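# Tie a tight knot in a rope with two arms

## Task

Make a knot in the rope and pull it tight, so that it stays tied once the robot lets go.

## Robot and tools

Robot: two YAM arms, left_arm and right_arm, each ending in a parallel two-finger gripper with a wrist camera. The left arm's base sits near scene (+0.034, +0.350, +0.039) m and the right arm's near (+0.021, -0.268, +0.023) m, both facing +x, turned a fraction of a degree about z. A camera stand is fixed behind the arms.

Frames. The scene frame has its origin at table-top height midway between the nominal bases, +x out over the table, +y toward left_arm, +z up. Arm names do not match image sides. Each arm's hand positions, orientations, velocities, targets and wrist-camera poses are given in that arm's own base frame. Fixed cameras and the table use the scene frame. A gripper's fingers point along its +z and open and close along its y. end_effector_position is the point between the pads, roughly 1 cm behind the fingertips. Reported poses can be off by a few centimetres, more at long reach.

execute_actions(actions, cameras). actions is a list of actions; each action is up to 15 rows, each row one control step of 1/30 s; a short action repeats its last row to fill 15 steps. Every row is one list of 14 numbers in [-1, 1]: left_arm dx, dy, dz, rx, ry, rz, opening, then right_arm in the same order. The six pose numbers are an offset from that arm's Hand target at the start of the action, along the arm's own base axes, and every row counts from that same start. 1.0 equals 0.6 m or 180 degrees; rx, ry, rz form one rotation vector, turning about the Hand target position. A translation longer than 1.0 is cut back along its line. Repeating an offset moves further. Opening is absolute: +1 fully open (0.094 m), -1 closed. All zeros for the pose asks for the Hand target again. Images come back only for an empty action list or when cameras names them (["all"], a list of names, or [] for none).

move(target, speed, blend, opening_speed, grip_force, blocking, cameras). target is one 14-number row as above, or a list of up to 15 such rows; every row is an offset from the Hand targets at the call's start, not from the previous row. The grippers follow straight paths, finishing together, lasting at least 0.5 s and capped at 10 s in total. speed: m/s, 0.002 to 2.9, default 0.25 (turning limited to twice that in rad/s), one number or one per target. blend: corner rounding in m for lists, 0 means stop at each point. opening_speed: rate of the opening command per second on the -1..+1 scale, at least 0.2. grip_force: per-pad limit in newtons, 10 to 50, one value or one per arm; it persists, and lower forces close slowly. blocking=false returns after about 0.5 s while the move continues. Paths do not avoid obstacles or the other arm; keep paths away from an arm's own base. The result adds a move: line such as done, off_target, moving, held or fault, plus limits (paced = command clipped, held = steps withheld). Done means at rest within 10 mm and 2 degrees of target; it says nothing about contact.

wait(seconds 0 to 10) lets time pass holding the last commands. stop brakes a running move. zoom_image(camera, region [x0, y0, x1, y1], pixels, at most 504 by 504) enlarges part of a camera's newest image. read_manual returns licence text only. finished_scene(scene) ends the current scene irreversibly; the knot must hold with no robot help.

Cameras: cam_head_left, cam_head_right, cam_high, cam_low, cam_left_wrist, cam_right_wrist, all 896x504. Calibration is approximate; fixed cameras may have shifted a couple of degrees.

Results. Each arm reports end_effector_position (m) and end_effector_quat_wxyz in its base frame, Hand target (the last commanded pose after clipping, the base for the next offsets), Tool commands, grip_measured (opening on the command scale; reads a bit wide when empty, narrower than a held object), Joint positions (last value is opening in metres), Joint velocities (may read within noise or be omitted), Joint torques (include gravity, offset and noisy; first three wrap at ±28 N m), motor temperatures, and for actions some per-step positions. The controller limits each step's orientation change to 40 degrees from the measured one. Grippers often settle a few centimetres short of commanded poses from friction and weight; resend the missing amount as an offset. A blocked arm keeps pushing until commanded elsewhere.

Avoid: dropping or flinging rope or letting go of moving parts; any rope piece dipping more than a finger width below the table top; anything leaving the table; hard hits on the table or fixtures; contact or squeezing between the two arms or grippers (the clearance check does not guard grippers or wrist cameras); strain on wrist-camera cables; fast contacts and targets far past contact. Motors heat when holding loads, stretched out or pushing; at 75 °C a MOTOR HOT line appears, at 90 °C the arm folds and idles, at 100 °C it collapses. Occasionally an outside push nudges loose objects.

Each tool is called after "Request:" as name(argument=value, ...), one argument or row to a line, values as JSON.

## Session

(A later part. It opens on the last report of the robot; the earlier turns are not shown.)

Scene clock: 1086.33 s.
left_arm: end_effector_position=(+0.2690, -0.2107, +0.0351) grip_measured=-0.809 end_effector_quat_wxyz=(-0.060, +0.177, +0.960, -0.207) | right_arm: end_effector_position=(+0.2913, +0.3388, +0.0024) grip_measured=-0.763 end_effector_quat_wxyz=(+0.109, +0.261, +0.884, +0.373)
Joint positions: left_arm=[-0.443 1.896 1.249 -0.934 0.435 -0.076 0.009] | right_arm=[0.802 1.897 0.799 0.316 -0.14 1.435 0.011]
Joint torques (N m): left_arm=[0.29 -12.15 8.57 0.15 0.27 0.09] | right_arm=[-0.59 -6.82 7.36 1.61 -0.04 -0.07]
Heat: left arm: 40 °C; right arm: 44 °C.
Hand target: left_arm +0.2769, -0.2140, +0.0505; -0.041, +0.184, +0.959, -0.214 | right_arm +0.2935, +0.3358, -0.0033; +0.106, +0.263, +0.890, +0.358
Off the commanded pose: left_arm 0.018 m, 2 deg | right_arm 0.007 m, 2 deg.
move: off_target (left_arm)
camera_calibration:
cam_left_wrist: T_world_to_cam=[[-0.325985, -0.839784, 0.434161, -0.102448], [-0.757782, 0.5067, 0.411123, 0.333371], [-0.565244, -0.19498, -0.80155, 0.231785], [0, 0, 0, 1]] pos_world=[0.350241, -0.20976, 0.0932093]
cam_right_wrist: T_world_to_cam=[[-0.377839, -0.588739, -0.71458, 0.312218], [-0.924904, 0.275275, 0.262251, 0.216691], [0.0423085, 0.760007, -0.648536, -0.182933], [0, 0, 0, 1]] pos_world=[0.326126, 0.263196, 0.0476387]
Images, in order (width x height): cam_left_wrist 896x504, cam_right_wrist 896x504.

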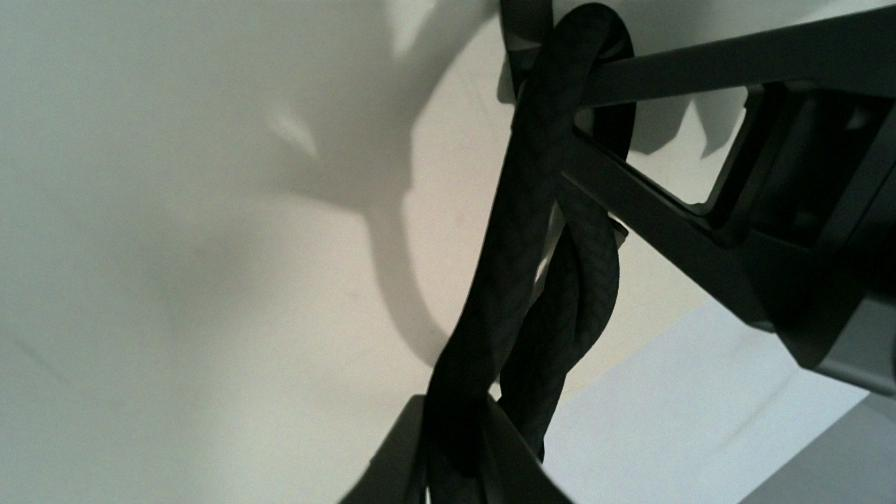

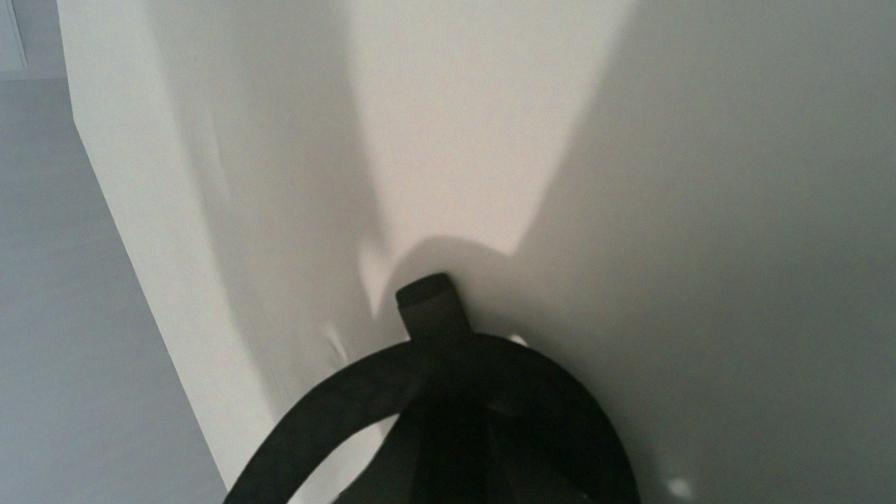

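Request:
move(
  target=[
    [0,0,0,0,0,0,-0.95,0,0,0,0,0,0,-0.55],
    [0,0,0,0,0,0,-0.95,-0.055,0.04,0,0,0,0,-0.55],
    [0,0,0,0,0,0,-0.95,-0.055,0.04,0,0,0,0,-0.95],
    [0,0,0,0,0,0,-0.95,0.004,-0.003,0.003,0,0,0,-0.95],
  ],
  cameras=["cam_right_wrist","cam_left_wrist","cam_low"],
  speed=0.07,
  opening_speed=0.7,
)

Scene clock: 1101.17 s.
left_arm: end_effector_position=(+0.2690, -0.2107, +0.0351) grip_measured=-0.809 end_effector_quat_wxyz=(-0.060, +0.177, +0.960, -0.207) | right_arm: end_effector_position=(+0.2931, +0.3372, +0.0024) grip_measured=-0.759 end_effector_quat_wxyz=(+0.108, +0.261, +0.885, +0.371)
Joint positions: left_arm=[-0.443 1.896 1.249 -0.934 0.435 -0.076 0.009] | right_arm=[0.793 1.897 0.804 0.305 -0.148 1.428 0.011]
Joint torques (N m): left_arm=[0.28 -12.18 8.58 0.16 0.27 0.09] | right_arm=[-0.62 -7.15 7.3 1.62 -0.04 -0.1]
Heat: left arm: 40 °C; right arm: 45 °C.
Hand target: left_arm +0.2769, -0.2140, +0.0505; -0.041, +0.184, +0.959, -0.214 | right_arm +0.2958, +0.3341, -0.0015; +0.106, +0.263, +0.890, +0.358
Off the commanded pose: left_arm 0.018 m, 2 deg | right_arm 0.006 m, 2 deg.
move: off_target (left_arm)
camera_calibration:
cam_left_wrist: T_world_to_cam=[[-0.325985, -0.839784, 0.434161, -0.102448], [-0.757782, 0.5067, 0.411123, 0.333371], [-0.565244, -0.19498, -0.80155, 0.231785], [0, 0, 0, 1]] pos_world=[0.350241, -0.20976, 0.0932093]
cam_right_wrist: T_world_to_cam=[[-0.379247, -0.591403, -0.711628, 0.313374], [-0.924474, 0.274579, 0.264488, 0.218985], [0.0389789, 0.758188, -0.65087, -0.180146], [0, 0, 0, 1]] pos_world=[0.328314, 0.261787, 0.0478354]
Images, in order (width x height): cam_low 896x504, cam_left_wrist 896x504, cam_right_wrist 896x504.

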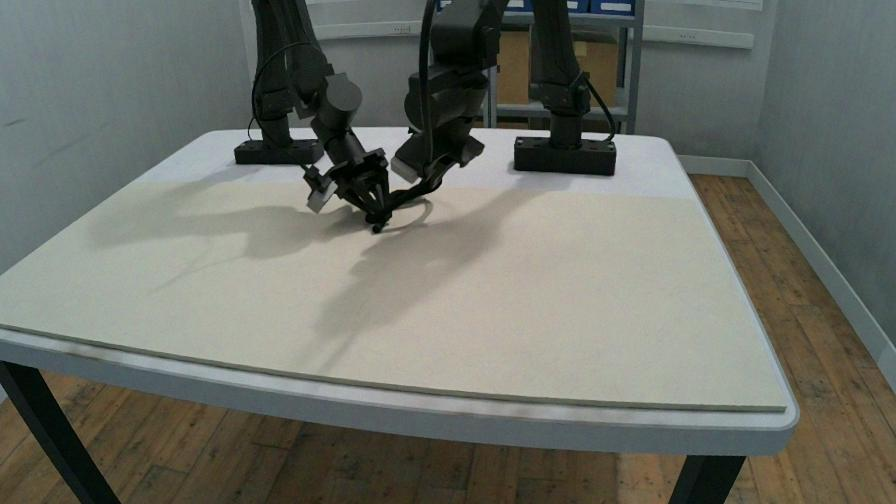

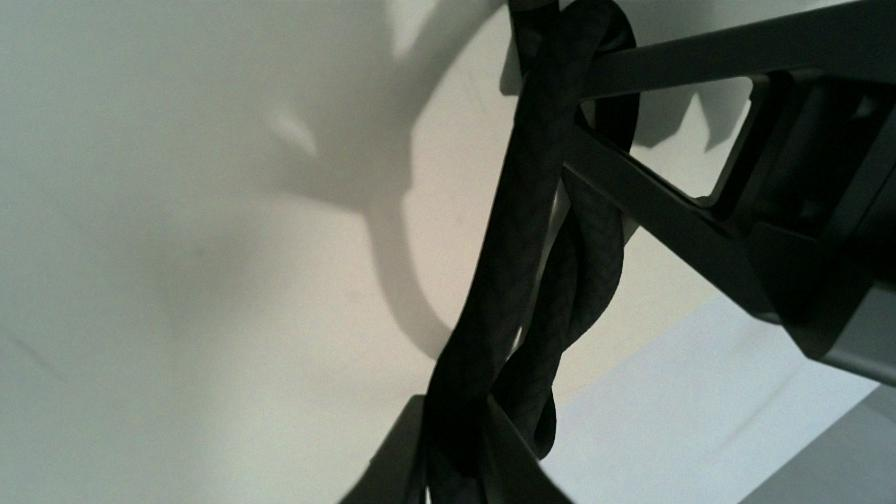

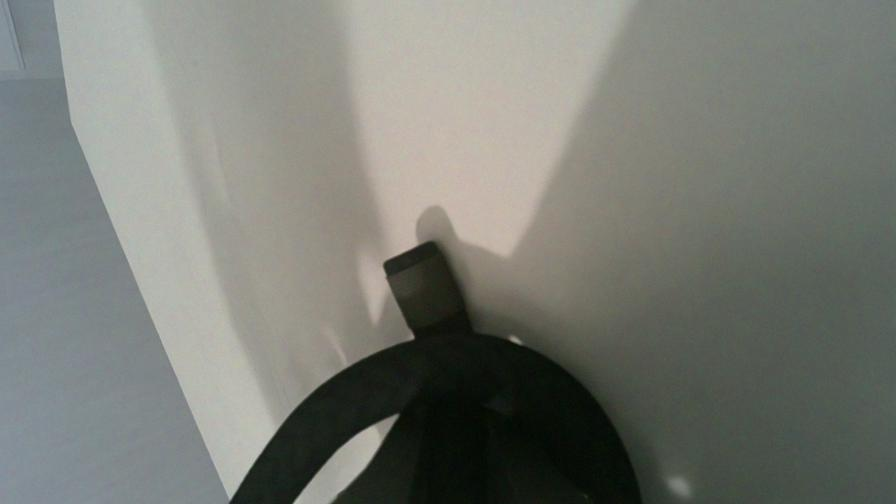

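Request:
move(
  target=[
    [0,0,0,0,0,0,-0.95,0,0,0,0,0,0,-0.55],
    [0,0,0,0,0,0,-0.95,-0.055,0.04,0,0,0,0,-0.55],
    [0,0,0,0,0,0,-0.95,-0.055,0.04,0,0,0,0,-0.95],
    [0,0,0,0,0,0,-0.95,0.004,-0.003,0.003,0,0,0,-0.95],
  ],
  cameras=["cam_right_wrist","cam_left_wrist"],
  speed=0.07,
  opening_speed=0.7,
)

Scene clock: 1110.00 s.
left_arm: end_effector_position=(+0.2690, -0.2107, +0.0351) grip_measured=-0.809 end_effector_quat_wxyz=(-0.060, +0.177, +0.960, -0.207) | right_arm: end_effector_position=(+0.2953, +0.3353, +0.0025) grip_measured=-0.760 end_effector_quat_wxyz=(+0.107, +0.261, +0.885, +0.370)
Joint positions: left_arm=[-0.443 1.896 1.249 -0.934 0.435 -0.076 0.009] | right_arm=[0.784 1.897 0.808 0.297 -0.155 1.421 0.011]
Joint torques (N m): left_arm=[0.28 -12.18 8.57 0.15 0.27 0.1] | right_arm=[-0.64 -7.47 7.3 1.59 -0.04 -0.05]
Heat: left arm: 40 °C; right arm: 44 °C.
Hand target: left_arm +0.2769, -0.2141, +0.0505; -0.041, +0.184, +0.959, -0.214 | right_arm +0.2983, +0.3323, +0.0003; +0.106, +0.263, +0.890, +0.358
Off the commanded pose: left_arm 0.018 m, 2 deg | right_arm 0.005 m, 1 deg.
move: off_target (left_arm)
camera_calibration:
cam_left_wrist: T_world_to_cam=[[-0.325985, -0.839784, 0.434161, -0.102448], [-0.757782, 0.5067, 0.411123, 0.333371], [-0.565244, -0.19498, -0.80155, 0.231785], [0, 0, 0, 1]] pos_world=[0.350241, -0.20976, 0.0932093]
cam_right_wrist: T_world_to_cam=[[-0.380649, -0.593154, -0.709418, 0.314129], [-0.923977, 0.274704, 0.26609, 0.221274], [0.0370473, 0.756773, -0.652627, -0.177647], [0, 0, 0, 1]] pos_world=[0.330607, 0.259981, 0.0480327]
Images, in order (width x height): cam_left_wrist 896x504, cam_right_wrist 896x504.

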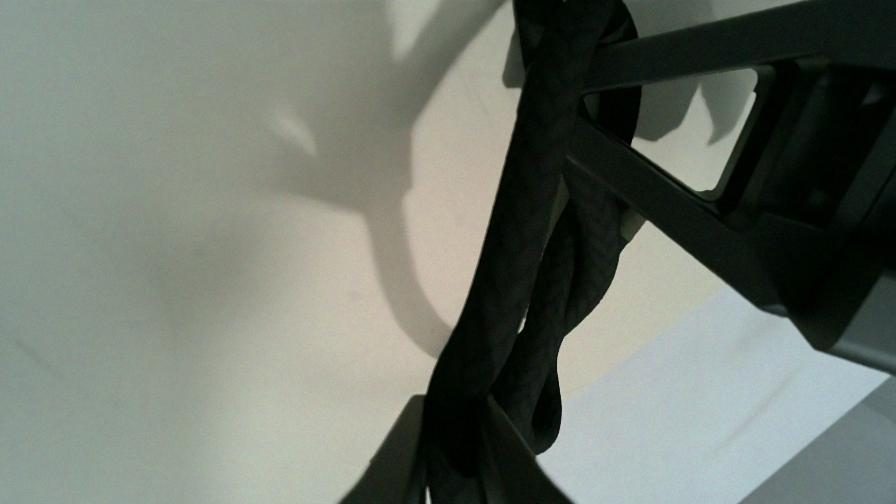

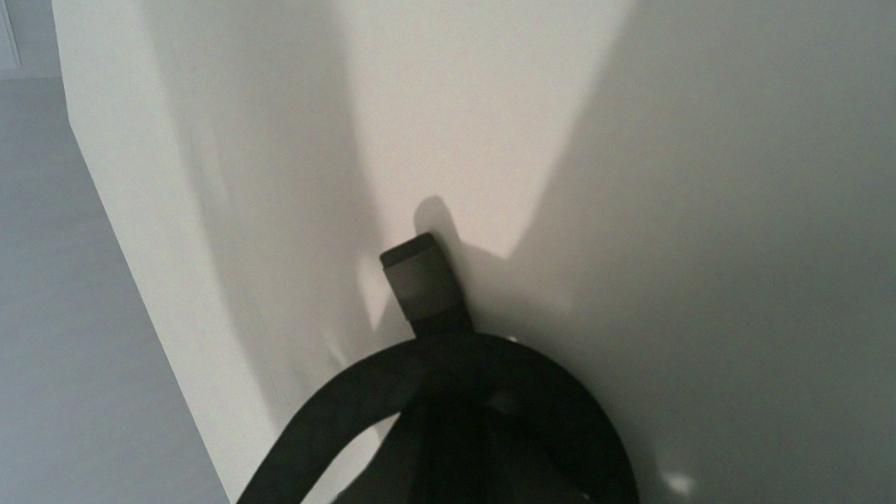

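Request:
move(
  target=[
    [0,0,0,0,0,0,-0.95,0,0,0,0,0,0,-0.5],
    [0,0,0,0,0,0,-0.95,-0.064,-0.1,0.117,0,0,0,-0.5],
  ],
  cameras=["cam_right_wrist","cam_left_wrist","cam_low"],
  speed=0.08,
  opening_speed=0.5,
)

Scene clock: 1127.60 s.
left_arm: end_effector_position=(+0.2690, -0.2107, +0.0351) grip_measured=-0.809 end_effector_quat_wxyz=(-0.060, +0.177, +0.960, -0.207) | right_arm: end_effector_position=(+0.2664, +0.2819, +0.0765) grip_measured=-0.503 end_effector_quat_wxyz=(+0.110, +0.261, +0.885, +0.369)
Joint positions: left_arm=[-0.443 1.896 1.249 -0.934 0.435 -0.076 0.009] | right_arm=[0.722 1.481 0.71 -0.027 -0.192 1.374 0.023]
Joint torques (N m): left_arm=[0.28 -12.18 8.58 0.15 0.28 0.09] | right_arm=[-0.59 -6.9 5 1.76 -0.09 -0.07]
Heat: left arm: 40 °C; right arm: 44 °C.
Hand target: left_arm +0.2769, -0.2141, +0.0505; -0.041, +0.184, +0.959, -0.214 | right_arm +0.2598, +0.2723, +0.0705; +0.106, +0.263, +0.890, +0.358
Off the commanded pose: left_arm 0.018 m, 2 deg | right_arm 0.013 m, 1 deg.
move: off_target (left_arm, right_arm)
camera_calibration:
cam_left_wrist: T_world_to_cam=[[-0.325985, -0.839784, 0.434161, -0.102448], [-0.757782, 0.5067, 0.411123, 0.333371], [-0.565244, -0.19498, -0.80155, 0.231785], [0, 0, 0, 1]] pos_world=[0.350241, -0.20976, 0.0932093]
cam_right_wrist: T_world_to_cam=[[-0.3793, -0.594042, -0.709398, 0.323841], [-0.924312, 0.278211, 0.26124, 0.189063], [0.0421746, 0.754794, -0.654605, -0.0886363], [0, 0, 0, 1]] pos_world=[0.301325, 0.206678, 0.12232]
Images, in order (width x height): cam_low 896x504, cam_left_wrist 896x504, cam_right_wrist 896x504.

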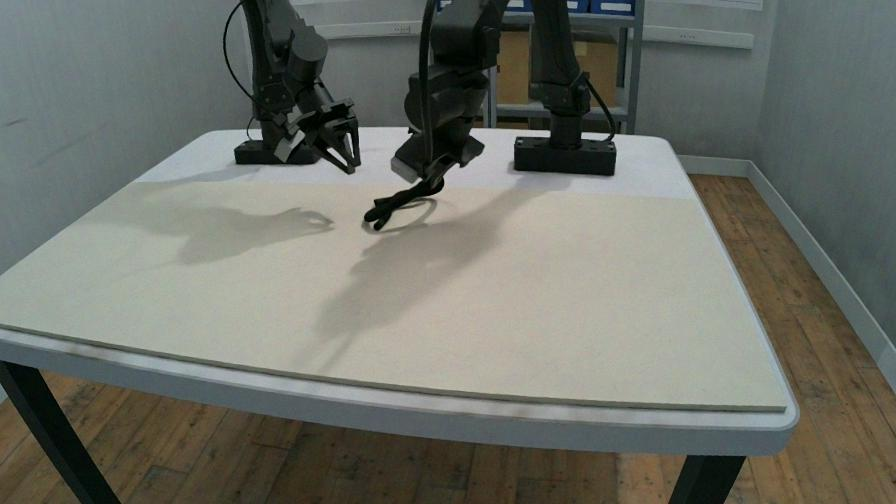

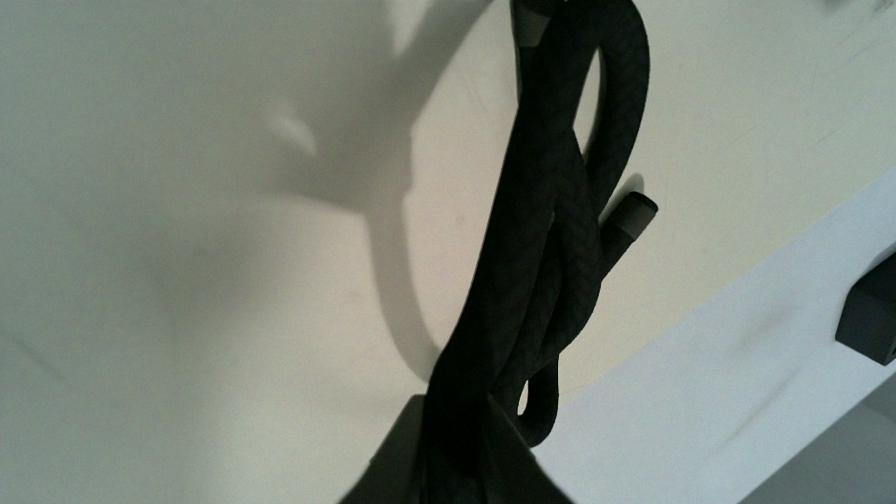

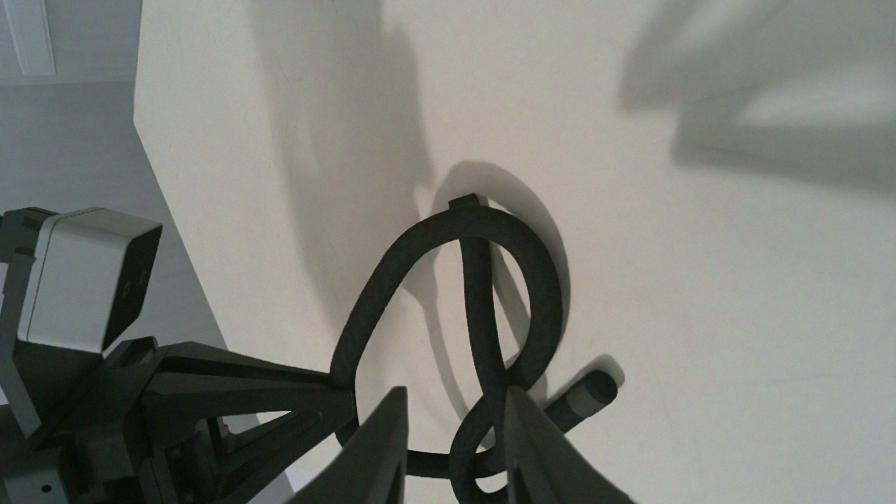

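Request:
move(
  target=[-0.005,-0.005,-0.118,0,0,0,-0.95,0,0,0,0,0,0,-0.5],
  cameras=["cam_right_wrist","cam_left_wrist","cam_low"],
  speed=0.08,
)

Request:
zoom_image(
  camera="cam_low",
  region=[330, 130, 510, 250],
)

Scene clock: 1134.27 s.
left_arm: end_effector_position=(+0.2785, -0.2162, -0.0120) grip_measured=-0.809 end_effector_quat_wxyz=(-0.036, +0.182, +0.959, -0.214) | right_arm: end_effector_position=(+0.2663, +0.2819, +0.0764) grip_measured=-0.503 end_effector_quat_wxyz=(+0.110, +0.261, +0.885, +0.369)
Joint positions: left_arm=[-0.446 1.977 1.151 -0.701 0.435 -0.08 0.009] | right_arm=[0.722 1.481 0.71 -0.027 -0.193 1.374 0.023]
Joint torques (N m): left_arm=[-0.46 -9.07 4.38 0.63 0.27 0.01] | right_arm=[-0.61 -6.89 4.98 1.79 -0.09 -0.06]
Heat: left arm: 40 °C; right arm: 43 °C.
Hand target: left_arm +0.2739, -0.2170, -0.0203; -0.041, +0.184, +0.958, -0.214 | right_arm +0.2598, +0.2723, +0.0705; +0.106, +0.263, +0.890, +0.358
Off the commanded pose: left_arm 0.010 m, 1 deg | right_arm 0.013 m, 1 deg.
move: off_target (right_arm)
camera_calibration:
cam_left_wrist: T_world_to_cam=[[-0.345822, -0.830289, 0.437066, -0.0759335], [-0.77645, 0.514758, 0.363524, 0.36904], [-0.526813, -0.213646, -0.822693, 0.183378], [0, 0, 0, 1]] pos_world=[0.356887, -0.213835, 0.0498969]
cam_right_wrist: T_world_to_cam=[[-0.379455, -0.594246, -0.709145, 0.323789], [-0.924271, 0.277991, 0.261617, 0.188983], [0.0416715, 0.754714, -0.654729, -0.0885136], [0, 0, 0, 1]] pos_world=[0.301223, 0.206677, 0.12222]
Images, in order (width x height): cam_low 896x504, cam_left_wrist 896x504, cam_right_wrist 896x504.

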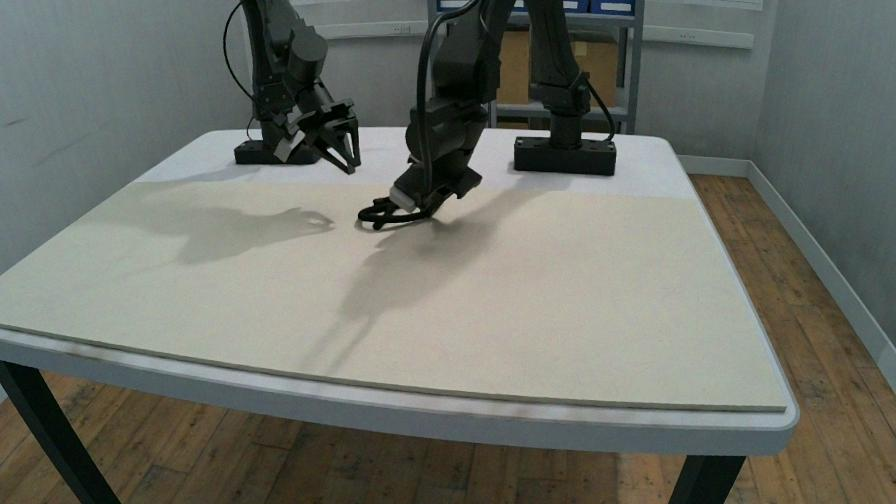

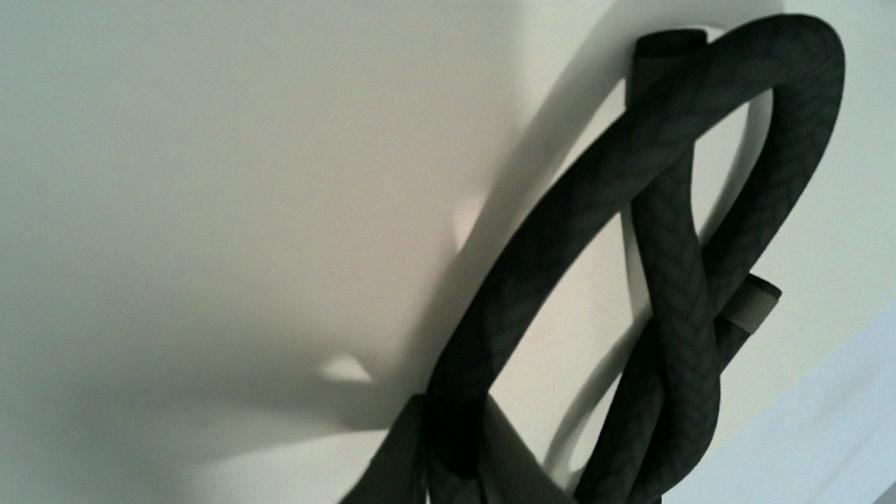

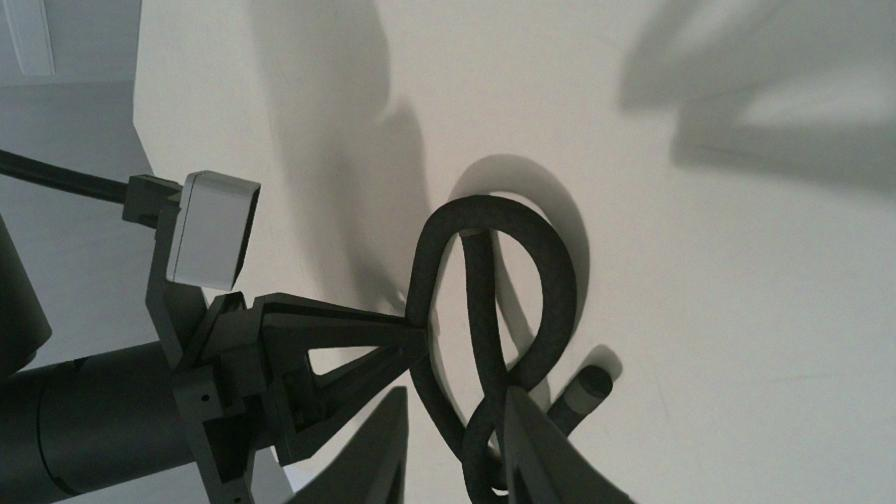

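Scaled by 2.800.

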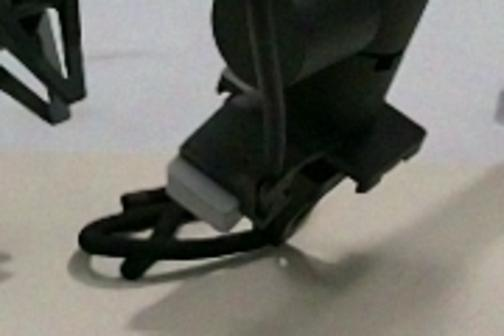

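Request:
move(
  target=[
    [0,0,0,0,0,0,-0.95,0.133,-0.083,0.133,-0.2635,-0.056,0.473,-0.3],
    [0,0,0,0,0,0,-0.95,0.2,0.0,0.1,0.1255,-0.447,0.866,-0.3],
    [0,0,0,0,0,0,-0.95,0.177,0.084,0.01,0.1255,-0.447,0.866,-0.3],
  ],
  cameras=["cam_right_wrist","cam_left_wrist","cam_low"],
  speed=0.25,
  blend=[0.03,0.02,0],
)

Scene clock: 1186.80 s.
left_arm: end_effector_position=(+0.2786, -0.2162, -0.0120) grip_measured=-0.809 end_effector_quat_wxyz=(-0.035, +0.182, +0.959, -0.214) | right_arm: end_effector_position=(+0.3643, +0.3218, +0.0763) grip_measured=-0.303 end_effector_quat_wxyz=(-0.167, +0.930, -0.252, -0.210)
Joint positions: left_arm=[-0.446 1.977 1.151 -0.701 0.435 -0.08 0.009] | right_arm=[0.529 2.57 2.486 -1.55 -0.54 -2.099 0.033]
Joint torques (N m): left_arm=[-0.43 -9.09 4.41 0.63 0.27 0.01] | right_arm=[-0.53 -11.28 8.46 0.15 -0.39 -0.01]
Heat: left arm: 42 °C; right arm: 44 °C.
Hand target: left_arm +0.2739, -0.2170, -0.0203; -0.041, +0.184, +0.959, -0.214 | right_arm +0.3660, +0.3227, +0.0765; -0.059, +0.926, -0.162, -0.336
Off the commanded pose: left_arm 0.010 m, 1 deg | right_arm 0.002 m, 22 deg.
joint sent to its limit (right arm) — joint 4 (wrist pitch), lower limit; joint 6 (wrist roll), lower limit. The joint targets are off in orientation, not in position.
move: off_target (right_arm)
camera_calibration:
cam_left_wrist: T_world_to_cam=[[-0.345636, -0.830335, 0.437127, -0.0759781], [-0.776683, 0.514562, 0.363303, 0.369169], [-0.526592, -0.213939, -0.822758, 0.183292], [0, 0, 0, 1]] pos_world=[0.356986, -0.213835, 0.0498967]
cam_right_wrist: T_world_to_cam=[[0.537786, 0.81696, 0.208234, -0.473725], [0.842978, -0.524927, -0.117644, -0.0879354], [0.0131973, 0.238804, -0.970978, 0.0777904], [0, 0, 0, 1]] pos_world=[0.327864, 0.322279, 0.163834]
Images, in order (width x height): cam_low 896x504, cam_left_wrist 896x504, cam_right_wrist 896x504.

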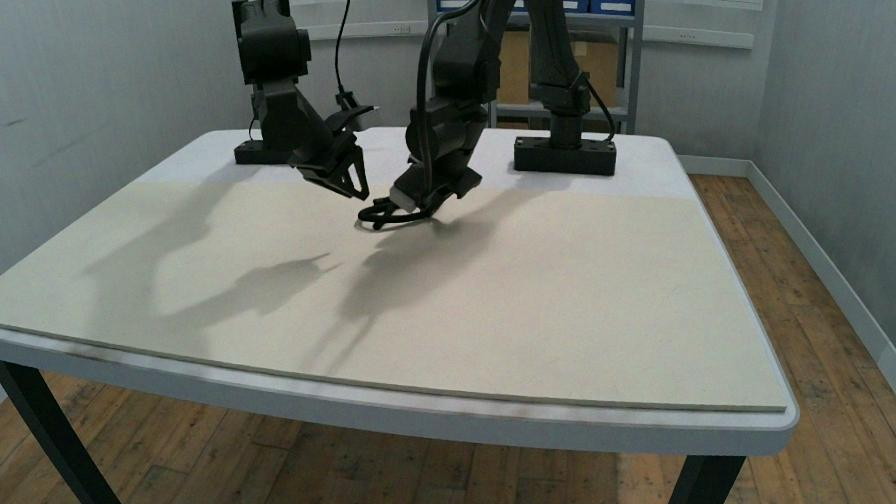

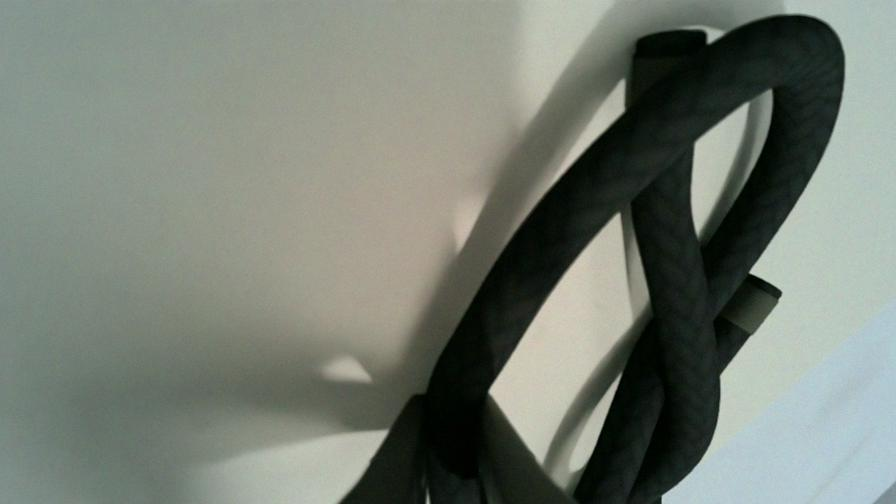

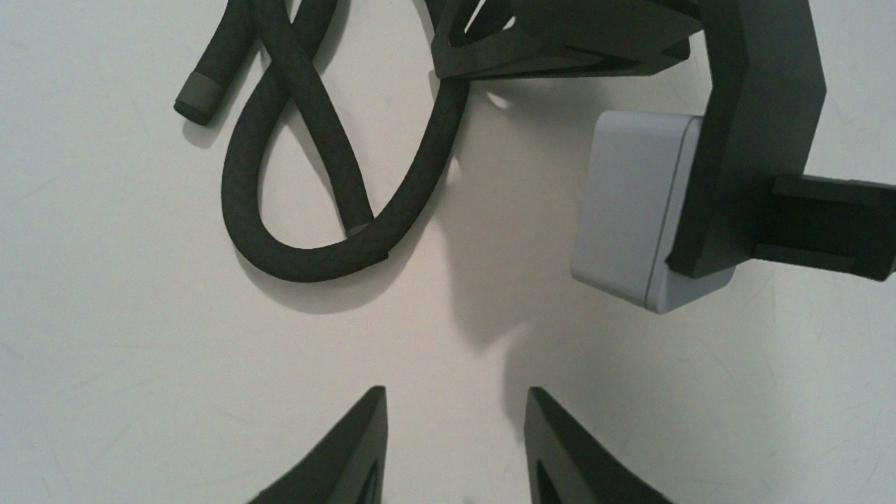

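Request:
move(
  target=[
    [0,0,0,0,0,0,-0.95,-0.02,-0.1,0.04,-0.15,0.06,-0.3,-0.3],
    [0,0,0,0,0,0,-0.95,-0.105,-0.045,0,-0.276,0.117,-0.594,-0.3],
  ],
  cameras=["cam_right_wrist","cam_left_wrist"],
  speed=0.25,
  blend=[0.03,0],
)

Scene clock: 1213.53 s.
left_arm: end_effector_position=(+0.2786, -0.2162, -0.0120) grip_measured=-0.809 end_effector_quat_wxyz=(-0.035, +0.182, +0.959, -0.214) | right_arm: end_effector_position=(+0.3050, +0.2941, +0.0664) grip_measured=-0.303 end_effector_quat_wxyz=(-0.083, -0.305, +0.927, +0.202)
Joint positions: left_arm=[-0.446 1.977 1.151 -0.701 0.435 -0.08 0.009] | right_arm=[0.584 2.22 1.864 -1.272 -0.436 -0.064 0.033]
Joint torques (N m): left_arm=[-0.44 -9.09 4.38 0.63 0.27 0.01] | right_arm=[0.39 -13.71 4.66 0.56 -0.2 0.07]
Heat: left arm: 42 °C; right arm: 45 °C.
Hand target: left_arm +0.2739, -0.2170, -0.0203; -0.041, +0.184, +0.959, -0.214 | right_arm +0.3031, +0.2956, +0.0766; -0.067, -0.310, +0.926, +0.206
Off the commanded pose: left_arm 0.010 m, 1 deg | right_arm 0.010 m, 2 deg.
move: done
camera_calibration:
cam_left_wrist: T_world_to_cam=[[-0.345636, -0.830335, 0.437127, -0.0759781], [-0.776683, 0.514562, 0.363303, 0.369169], [-0.526592, -0.213939, -0.822758, 0.183292], [0, 0, 0, 1]] pos_world=[0.356986, -0.213835, 0.0498967]
cam_right_wrist: T_world_to_cam=[[0.535162, -0.731397, -0.422682, 0.081026], [-0.636647, -0.678082, 0.367269, 0.410388], [-0.555232, 0.0725511, -0.828525, 0.288359], [0, 0, 0, 1]] pos_world=[0.378016, 0.316618, 0.122439]
Images, in order (width x height): cam_left_wrist 896x504, cam_right_wrist 896x504.

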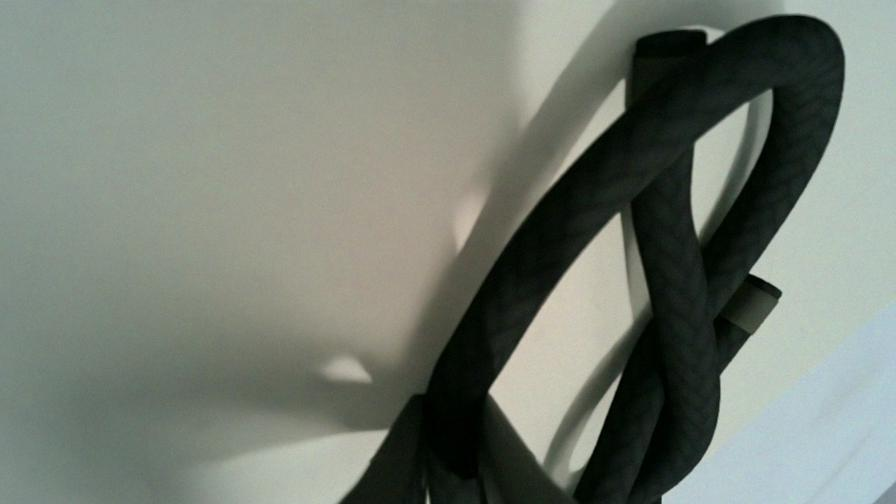

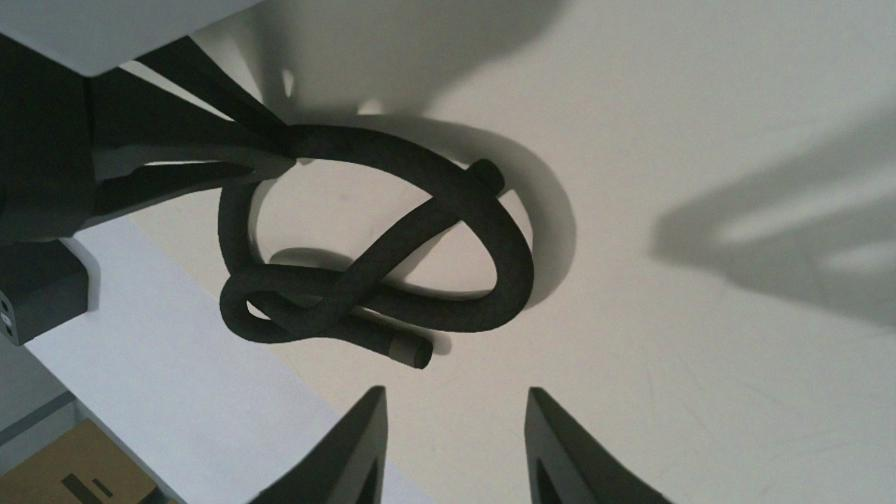

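Request:
move(
  target=[
    [0,0,0,0,0,0,-0.95,0.0067,0.0177,-0.09,0,0,0,-0.3],
    [0,0,0,0,0,0,-0.95,0.0067,0.0177,-0.147,0,0,0,-0.3],
  ],
  cameras=["cam_right_wrist","cam_left_wrist"],
  speed=0.1,
)

Scene clock: 1231.47 s.
left_arm: end_effector_position=(+0.2786, -0.2162, -0.0120) grip_measured=-0.809 end_effector_quat_wxyz=(-0.035, +0.182, +0.959, -0.214) | right_arm: end_effector_position=(+0.3098, +0.3041, +0.0037) grip_measured=-0.303 end_effector_quat_wxyz=(-0.062, -0.308, +0.927, +0.207)
Joint positions: left_arm=[-0.446 1.977 1.151 -0.701 0.435 -0.08 0.009] | right_arm=[0.598 2.273 1.699 -1.003 -0.435 -0.046 0.033]
Joint torques (N m): left_arm=[-0.44 -9.07 4.4 0.64 0.27 0] | right_arm=[0.53 -9.02 4.9 0.85 -0.23 0.04]
Motor temperatures (°C): left_arm=[29 42 35 31 31 31 33] | right_arm=[30 44 43 34 30 31 30]
Heat: left arm: 42 °C; right arm: 44 °C.
Hand target: left_arm +0.2739, -0.2170, -0.0203; -0.041, +0.184, +0.959, -0.214 | right_arm +0.3070, +0.3063, -0.0117; -0.068, -0.310, +0.926, +0.206
Off the commanded pose: left_arm 0.010 m, 1 deg | right_arm 0.016 m, 1 deg.
move: off_target (right_arm)
camera_calibration:
cam_left_wrist: T_world_to_cam=[[-0.345636, -0.830335, 0.437127, -0.0759781], [-0.776683, 0.514562, 0.363303, 0.369169], [-0.526592, -0.213939, -0.822758, 0.183292], [0, 0, 0, 1]] pos_world=[0.356986, -0.213835, 0.0498967]
cam_right_wrist: T_world_to_cam=[[0.548405, -0.723508, -0.419272, 0.0526331], [-0.651558, -0.683987, 0.328076, 0.449796], [-0.524142, 0.0932611, -0.846509, 0.222477], [0, 0, 0, 1]] pos_world=[0.380813, 0.324987, 0.0628287]
Images, in order (width x height): cam_left_wrist 896x504, cam_right_wrist 896x504.

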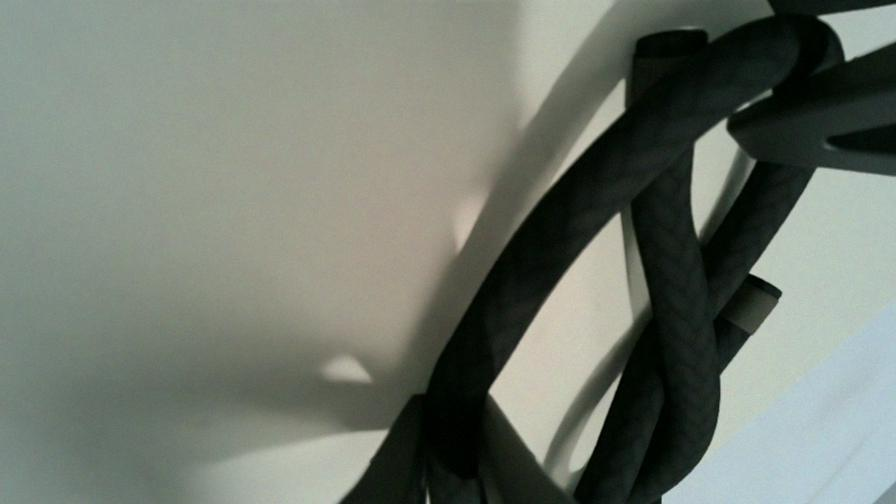

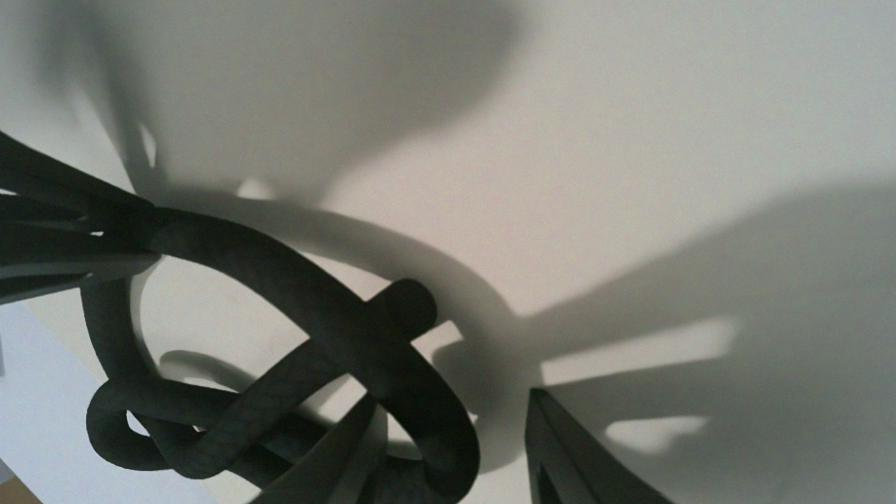

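Request:
move(
  target=[
    [0,0,0,0,0,0,-0.95,0,0,0.005,0,0,0,-0.95],
    [0,0,0,0,0,0,-0.95,-0.045,0.008,0.02,0,0,0,-0.95],
  ],
  cameras=["cam_right_wrist","cam_left_wrist"],
  speed=0.07,
  opening_speed=0.7,
)

Scene clock: 1244.07 s.
left_arm: end_effector_position=(+0.2795, -0.2167, -0.0120) grip_measured=-0.809 end_effector_quat_wxyz=(-0.033, +0.183, +0.959, -0.214) | right_arm: end_effector_position=(+0.2890, +0.3113, -0.0009) grip_measured=-0.765 end_effector_quat_wxyz=(-0.064, -0.306, +0.927, +0.206)
Joint positions: left_arm=[-0.446 1.977 1.151 -0.696 0.435 -0.08 0.009] | right_arm=[0.64 2.231 1.608 -0.939 -0.435 0.005 0.011]
Joint torques (N m): left_arm=[-0.46 -9.09 4.41 0.6 0.27 0] | right_arm=[0.87 -12.18 3.85 0.57 -0.23 0.08]
Heat: left arm: 42 °C; right arm: 42 °C.
Hand target: left_arm +0.2739, -0.2170, -0.0203; -0.041, +0.184, +0.958, -0.214 | right_arm +0.2802, +0.3111, +0.0004; -0.067, -0.310, +0.926, +0.206
Off the commanded pose: left_arm 0.010 m, 1 deg | right_arm 0.009 m, 1 deg.
move: done
camera_calibration:
cam_left_wrist: T_world_to_cam=[[-0.347463, -0.829472, 0.437316, -0.0753698], [-0.77815, 0.515292, 0.359104, 0.370697], [-0.523213, -0.215522, -0.824499, 0.182358], [0, 0, 0, 1]] pos_world=[0.357682, -0.214232, 0.0501955]
cam_right_wrist: T_world_to_cam=[[0.544273, -0.726704, -0.419127, 0.0696029], [-0.652072, -0.680801, 0.333636, 0.441892], [-0.527797, 0.0917118, -0.844405, 0.208669], [0, 0, 0, 1]] pos_world=[0.360397, 0.332283, 0.0579432]
Images, in order (width x height): cam_left_wrist 896x504, cam_right_wrist 896x504.

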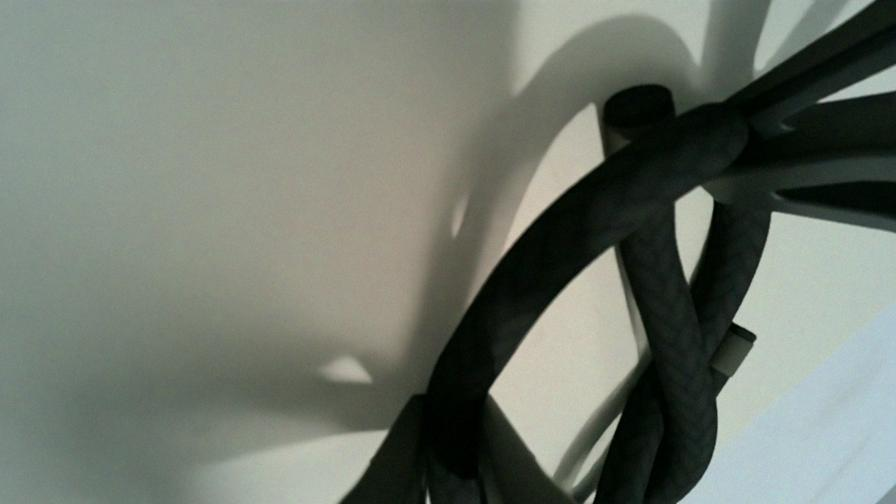

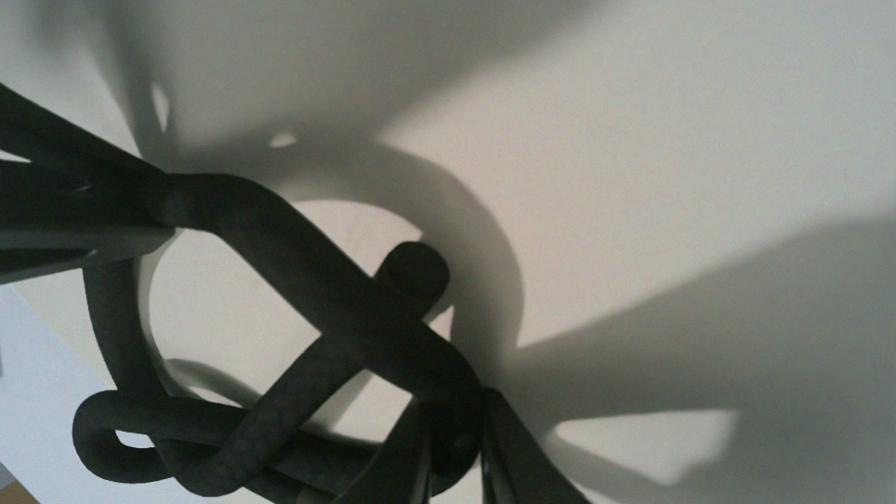

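Request:
move(
  target=[0,0,0,0,0,0,-0.95,-0.04,0.012,0.005,0,0,0,-0.95],
  cameras=["cam_right_wrist","cam_left_wrist"],
  speed=0.07,
)

Scene clock: 1253.10 s.
left_arm: end_effector_position=(+0.2795, -0.2167, -0.0120) grip_measured=-0.809 end_effector_quat_wxyz=(-0.033, +0.182, +0.959, -0.214) | right_arm: end_effector_position=(+0.2615, +0.3176, -0.0008) grip_measured=-0.765 end_effector_quat_wxyz=(-0.072, -0.306, +0.928, +0.203)
Joint positions: left_arm=[-0.446 1.977 1.151 -0.696 0.435 -0.08 0.009] | right_arm=[0.694 2.176 1.517 -0.895 -0.433 0.061 0.011]
Joint torques (N m): left_arm=[-0.43 -9.09 4.4 0.59 0.26 0.02] | right_arm=[0.59 -12.18 4.03 0.67 -0.24 0.06]
Heat: left arm: 42 °C; right arm: 44 °C.
Hand target: left_arm +0.2739, -0.2170, -0.0203; -0.041, +0.184, +0.959, -0.214 | right_arm +0.2561, +0.3183, +0.0034; -0.068, -0.310, +0.926, +0.206
Off the commanded pose: left_arm 0.010 m, 1 deg | right_arm 0.007 m, 1 deg.
move: done
camera_calibration:
cam_left_wrist: T_world_to_cam=[[-0.347107, -0.829634, 0.437292, -0.0754477], [-0.778288, 0.514982, 0.359251, 0.370621], [-0.523244, -0.21564, -0.824448, 0.182363], [0, 0, 0, 1]] pos_world=[0.357681, -0.214132, 0.0501956]
cam_right_wrist: T_world_to_cam=[[0.54084, -0.729777, -0.418231, 0.0910337], [-0.646026, -0.678822, 0.349071, 0.425993], [-0.538649, 0.0813966, -0.838589, 0.199754], [0, 0, 0, 1]] pos_world=[0.333565, 0.339348, 0.0568835]
Images, in order (width x height): cam_left_wrist 896x504, cam_right_wrist 896x504.

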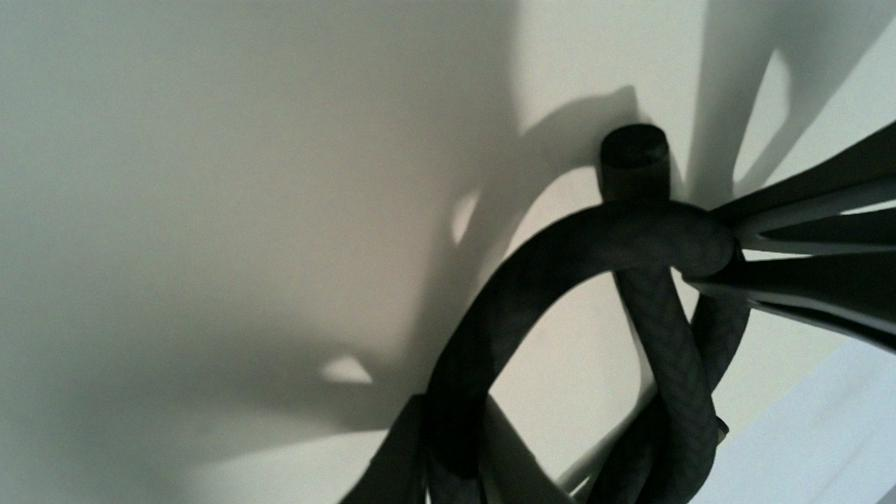

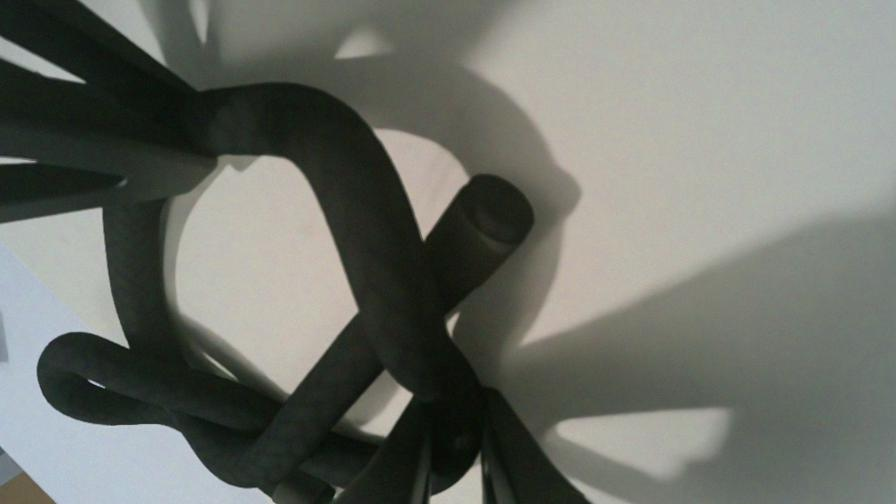

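Request:
move(
  target=[
    [0,0,0,0,0,0,-0.95,-0.02,0.006,-0.005,0,0,0,-0.95],
    [0,0,0,0,0,0,-0.95,-0.015,0.006,-0.015,0,0,0,-0.95],
    [0,0,0,0,0,0,-0.95,-0.015,0.006,-0.015,0,0,0,-0.5],
  ],
  cameras=["cam_right_wrist","cam_left_wrist"],
  speed=0.07,
  opening_speed=0.4,
)

Scene clock: 1278.40 s.
left_arm: end_effector_position=(+0.2795, -0.2167, -0.0120) grip_measured=-0.809 end_effector_quat_wxyz=(-0.033, +0.182, +0.959, -0.214) | right_arm: end_effector_position=(+0.2521, +0.3237, -0.0002) grip_measured=-0.503 end_effector_quat_wxyz=(-0.067, -0.305, +0.926, +0.210)
Joint positions: left_arm=[-0.446 1.977 1.151 -0.696 0.435 -0.08 0.009] | right_arm=[0.717 2.149 1.471 -0.85 -0.443 0.09 0.023]
Joint torques (N m): left_arm=[-0.46 -9.09 4.38 0.6 0.27 0.01] | right_arm=[0.58 -10.21 4.11 0.79 -0.15 0.02]
Heat: left arm: 42 °C; right arm: 44 °C.
Hand target: left_arm +0.2739, -0.2170, -0.0203; -0.041, +0.184, +0.959, -0.214 | right_arm +0.2471, +0.3219, -0.0056; -0.068, -0.310, +0.926, +0.206
Off the commanded pose: left_arm 0.010 m, 1 deg | right_arm 0.008 m, 1 deg.
move: done
camera_calibration:
cam_left_wrist: T_world_to_cam=[[-0.347107, -0.829634, 0.437292, -0.0754477], [-0.778288, 0.514982, 0.359251, 0.370621], [-0.523244, -0.21564, -0.824448, 0.182363], [0, 0, 0, 1]] pos_world=[0.357681, -0.214132, 0.0501956]
cam_right_wrist: T_world_to_cam=[[0.540939, -0.723937, -0.428135, 0.0988816], [-0.649531, -0.682966, 0.334166, 0.426012], [-0.534317, 0.0973235, -0.839663, 0.188383], [0, 0, 0, 1]] pos_world=[0.323876, 0.344202, 0.0581544]
Images, in order (width x height): cam_left_wrist 896x504, cam_right_wrist 896x504.

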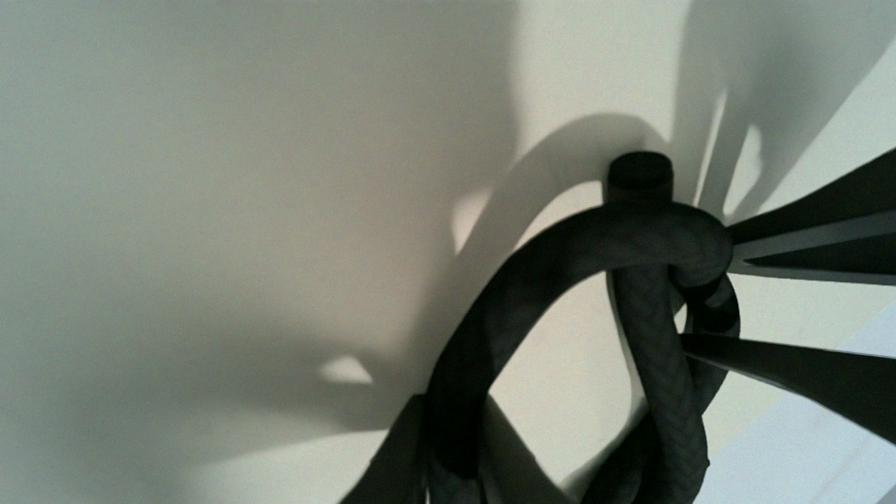

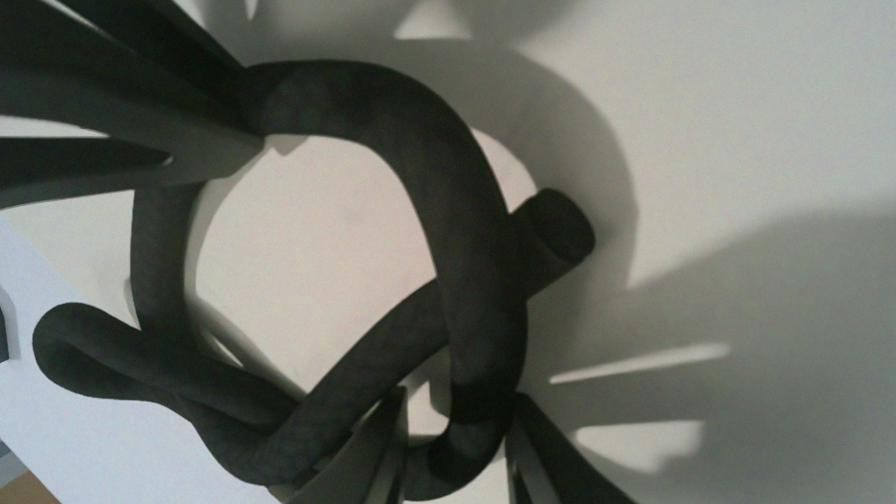

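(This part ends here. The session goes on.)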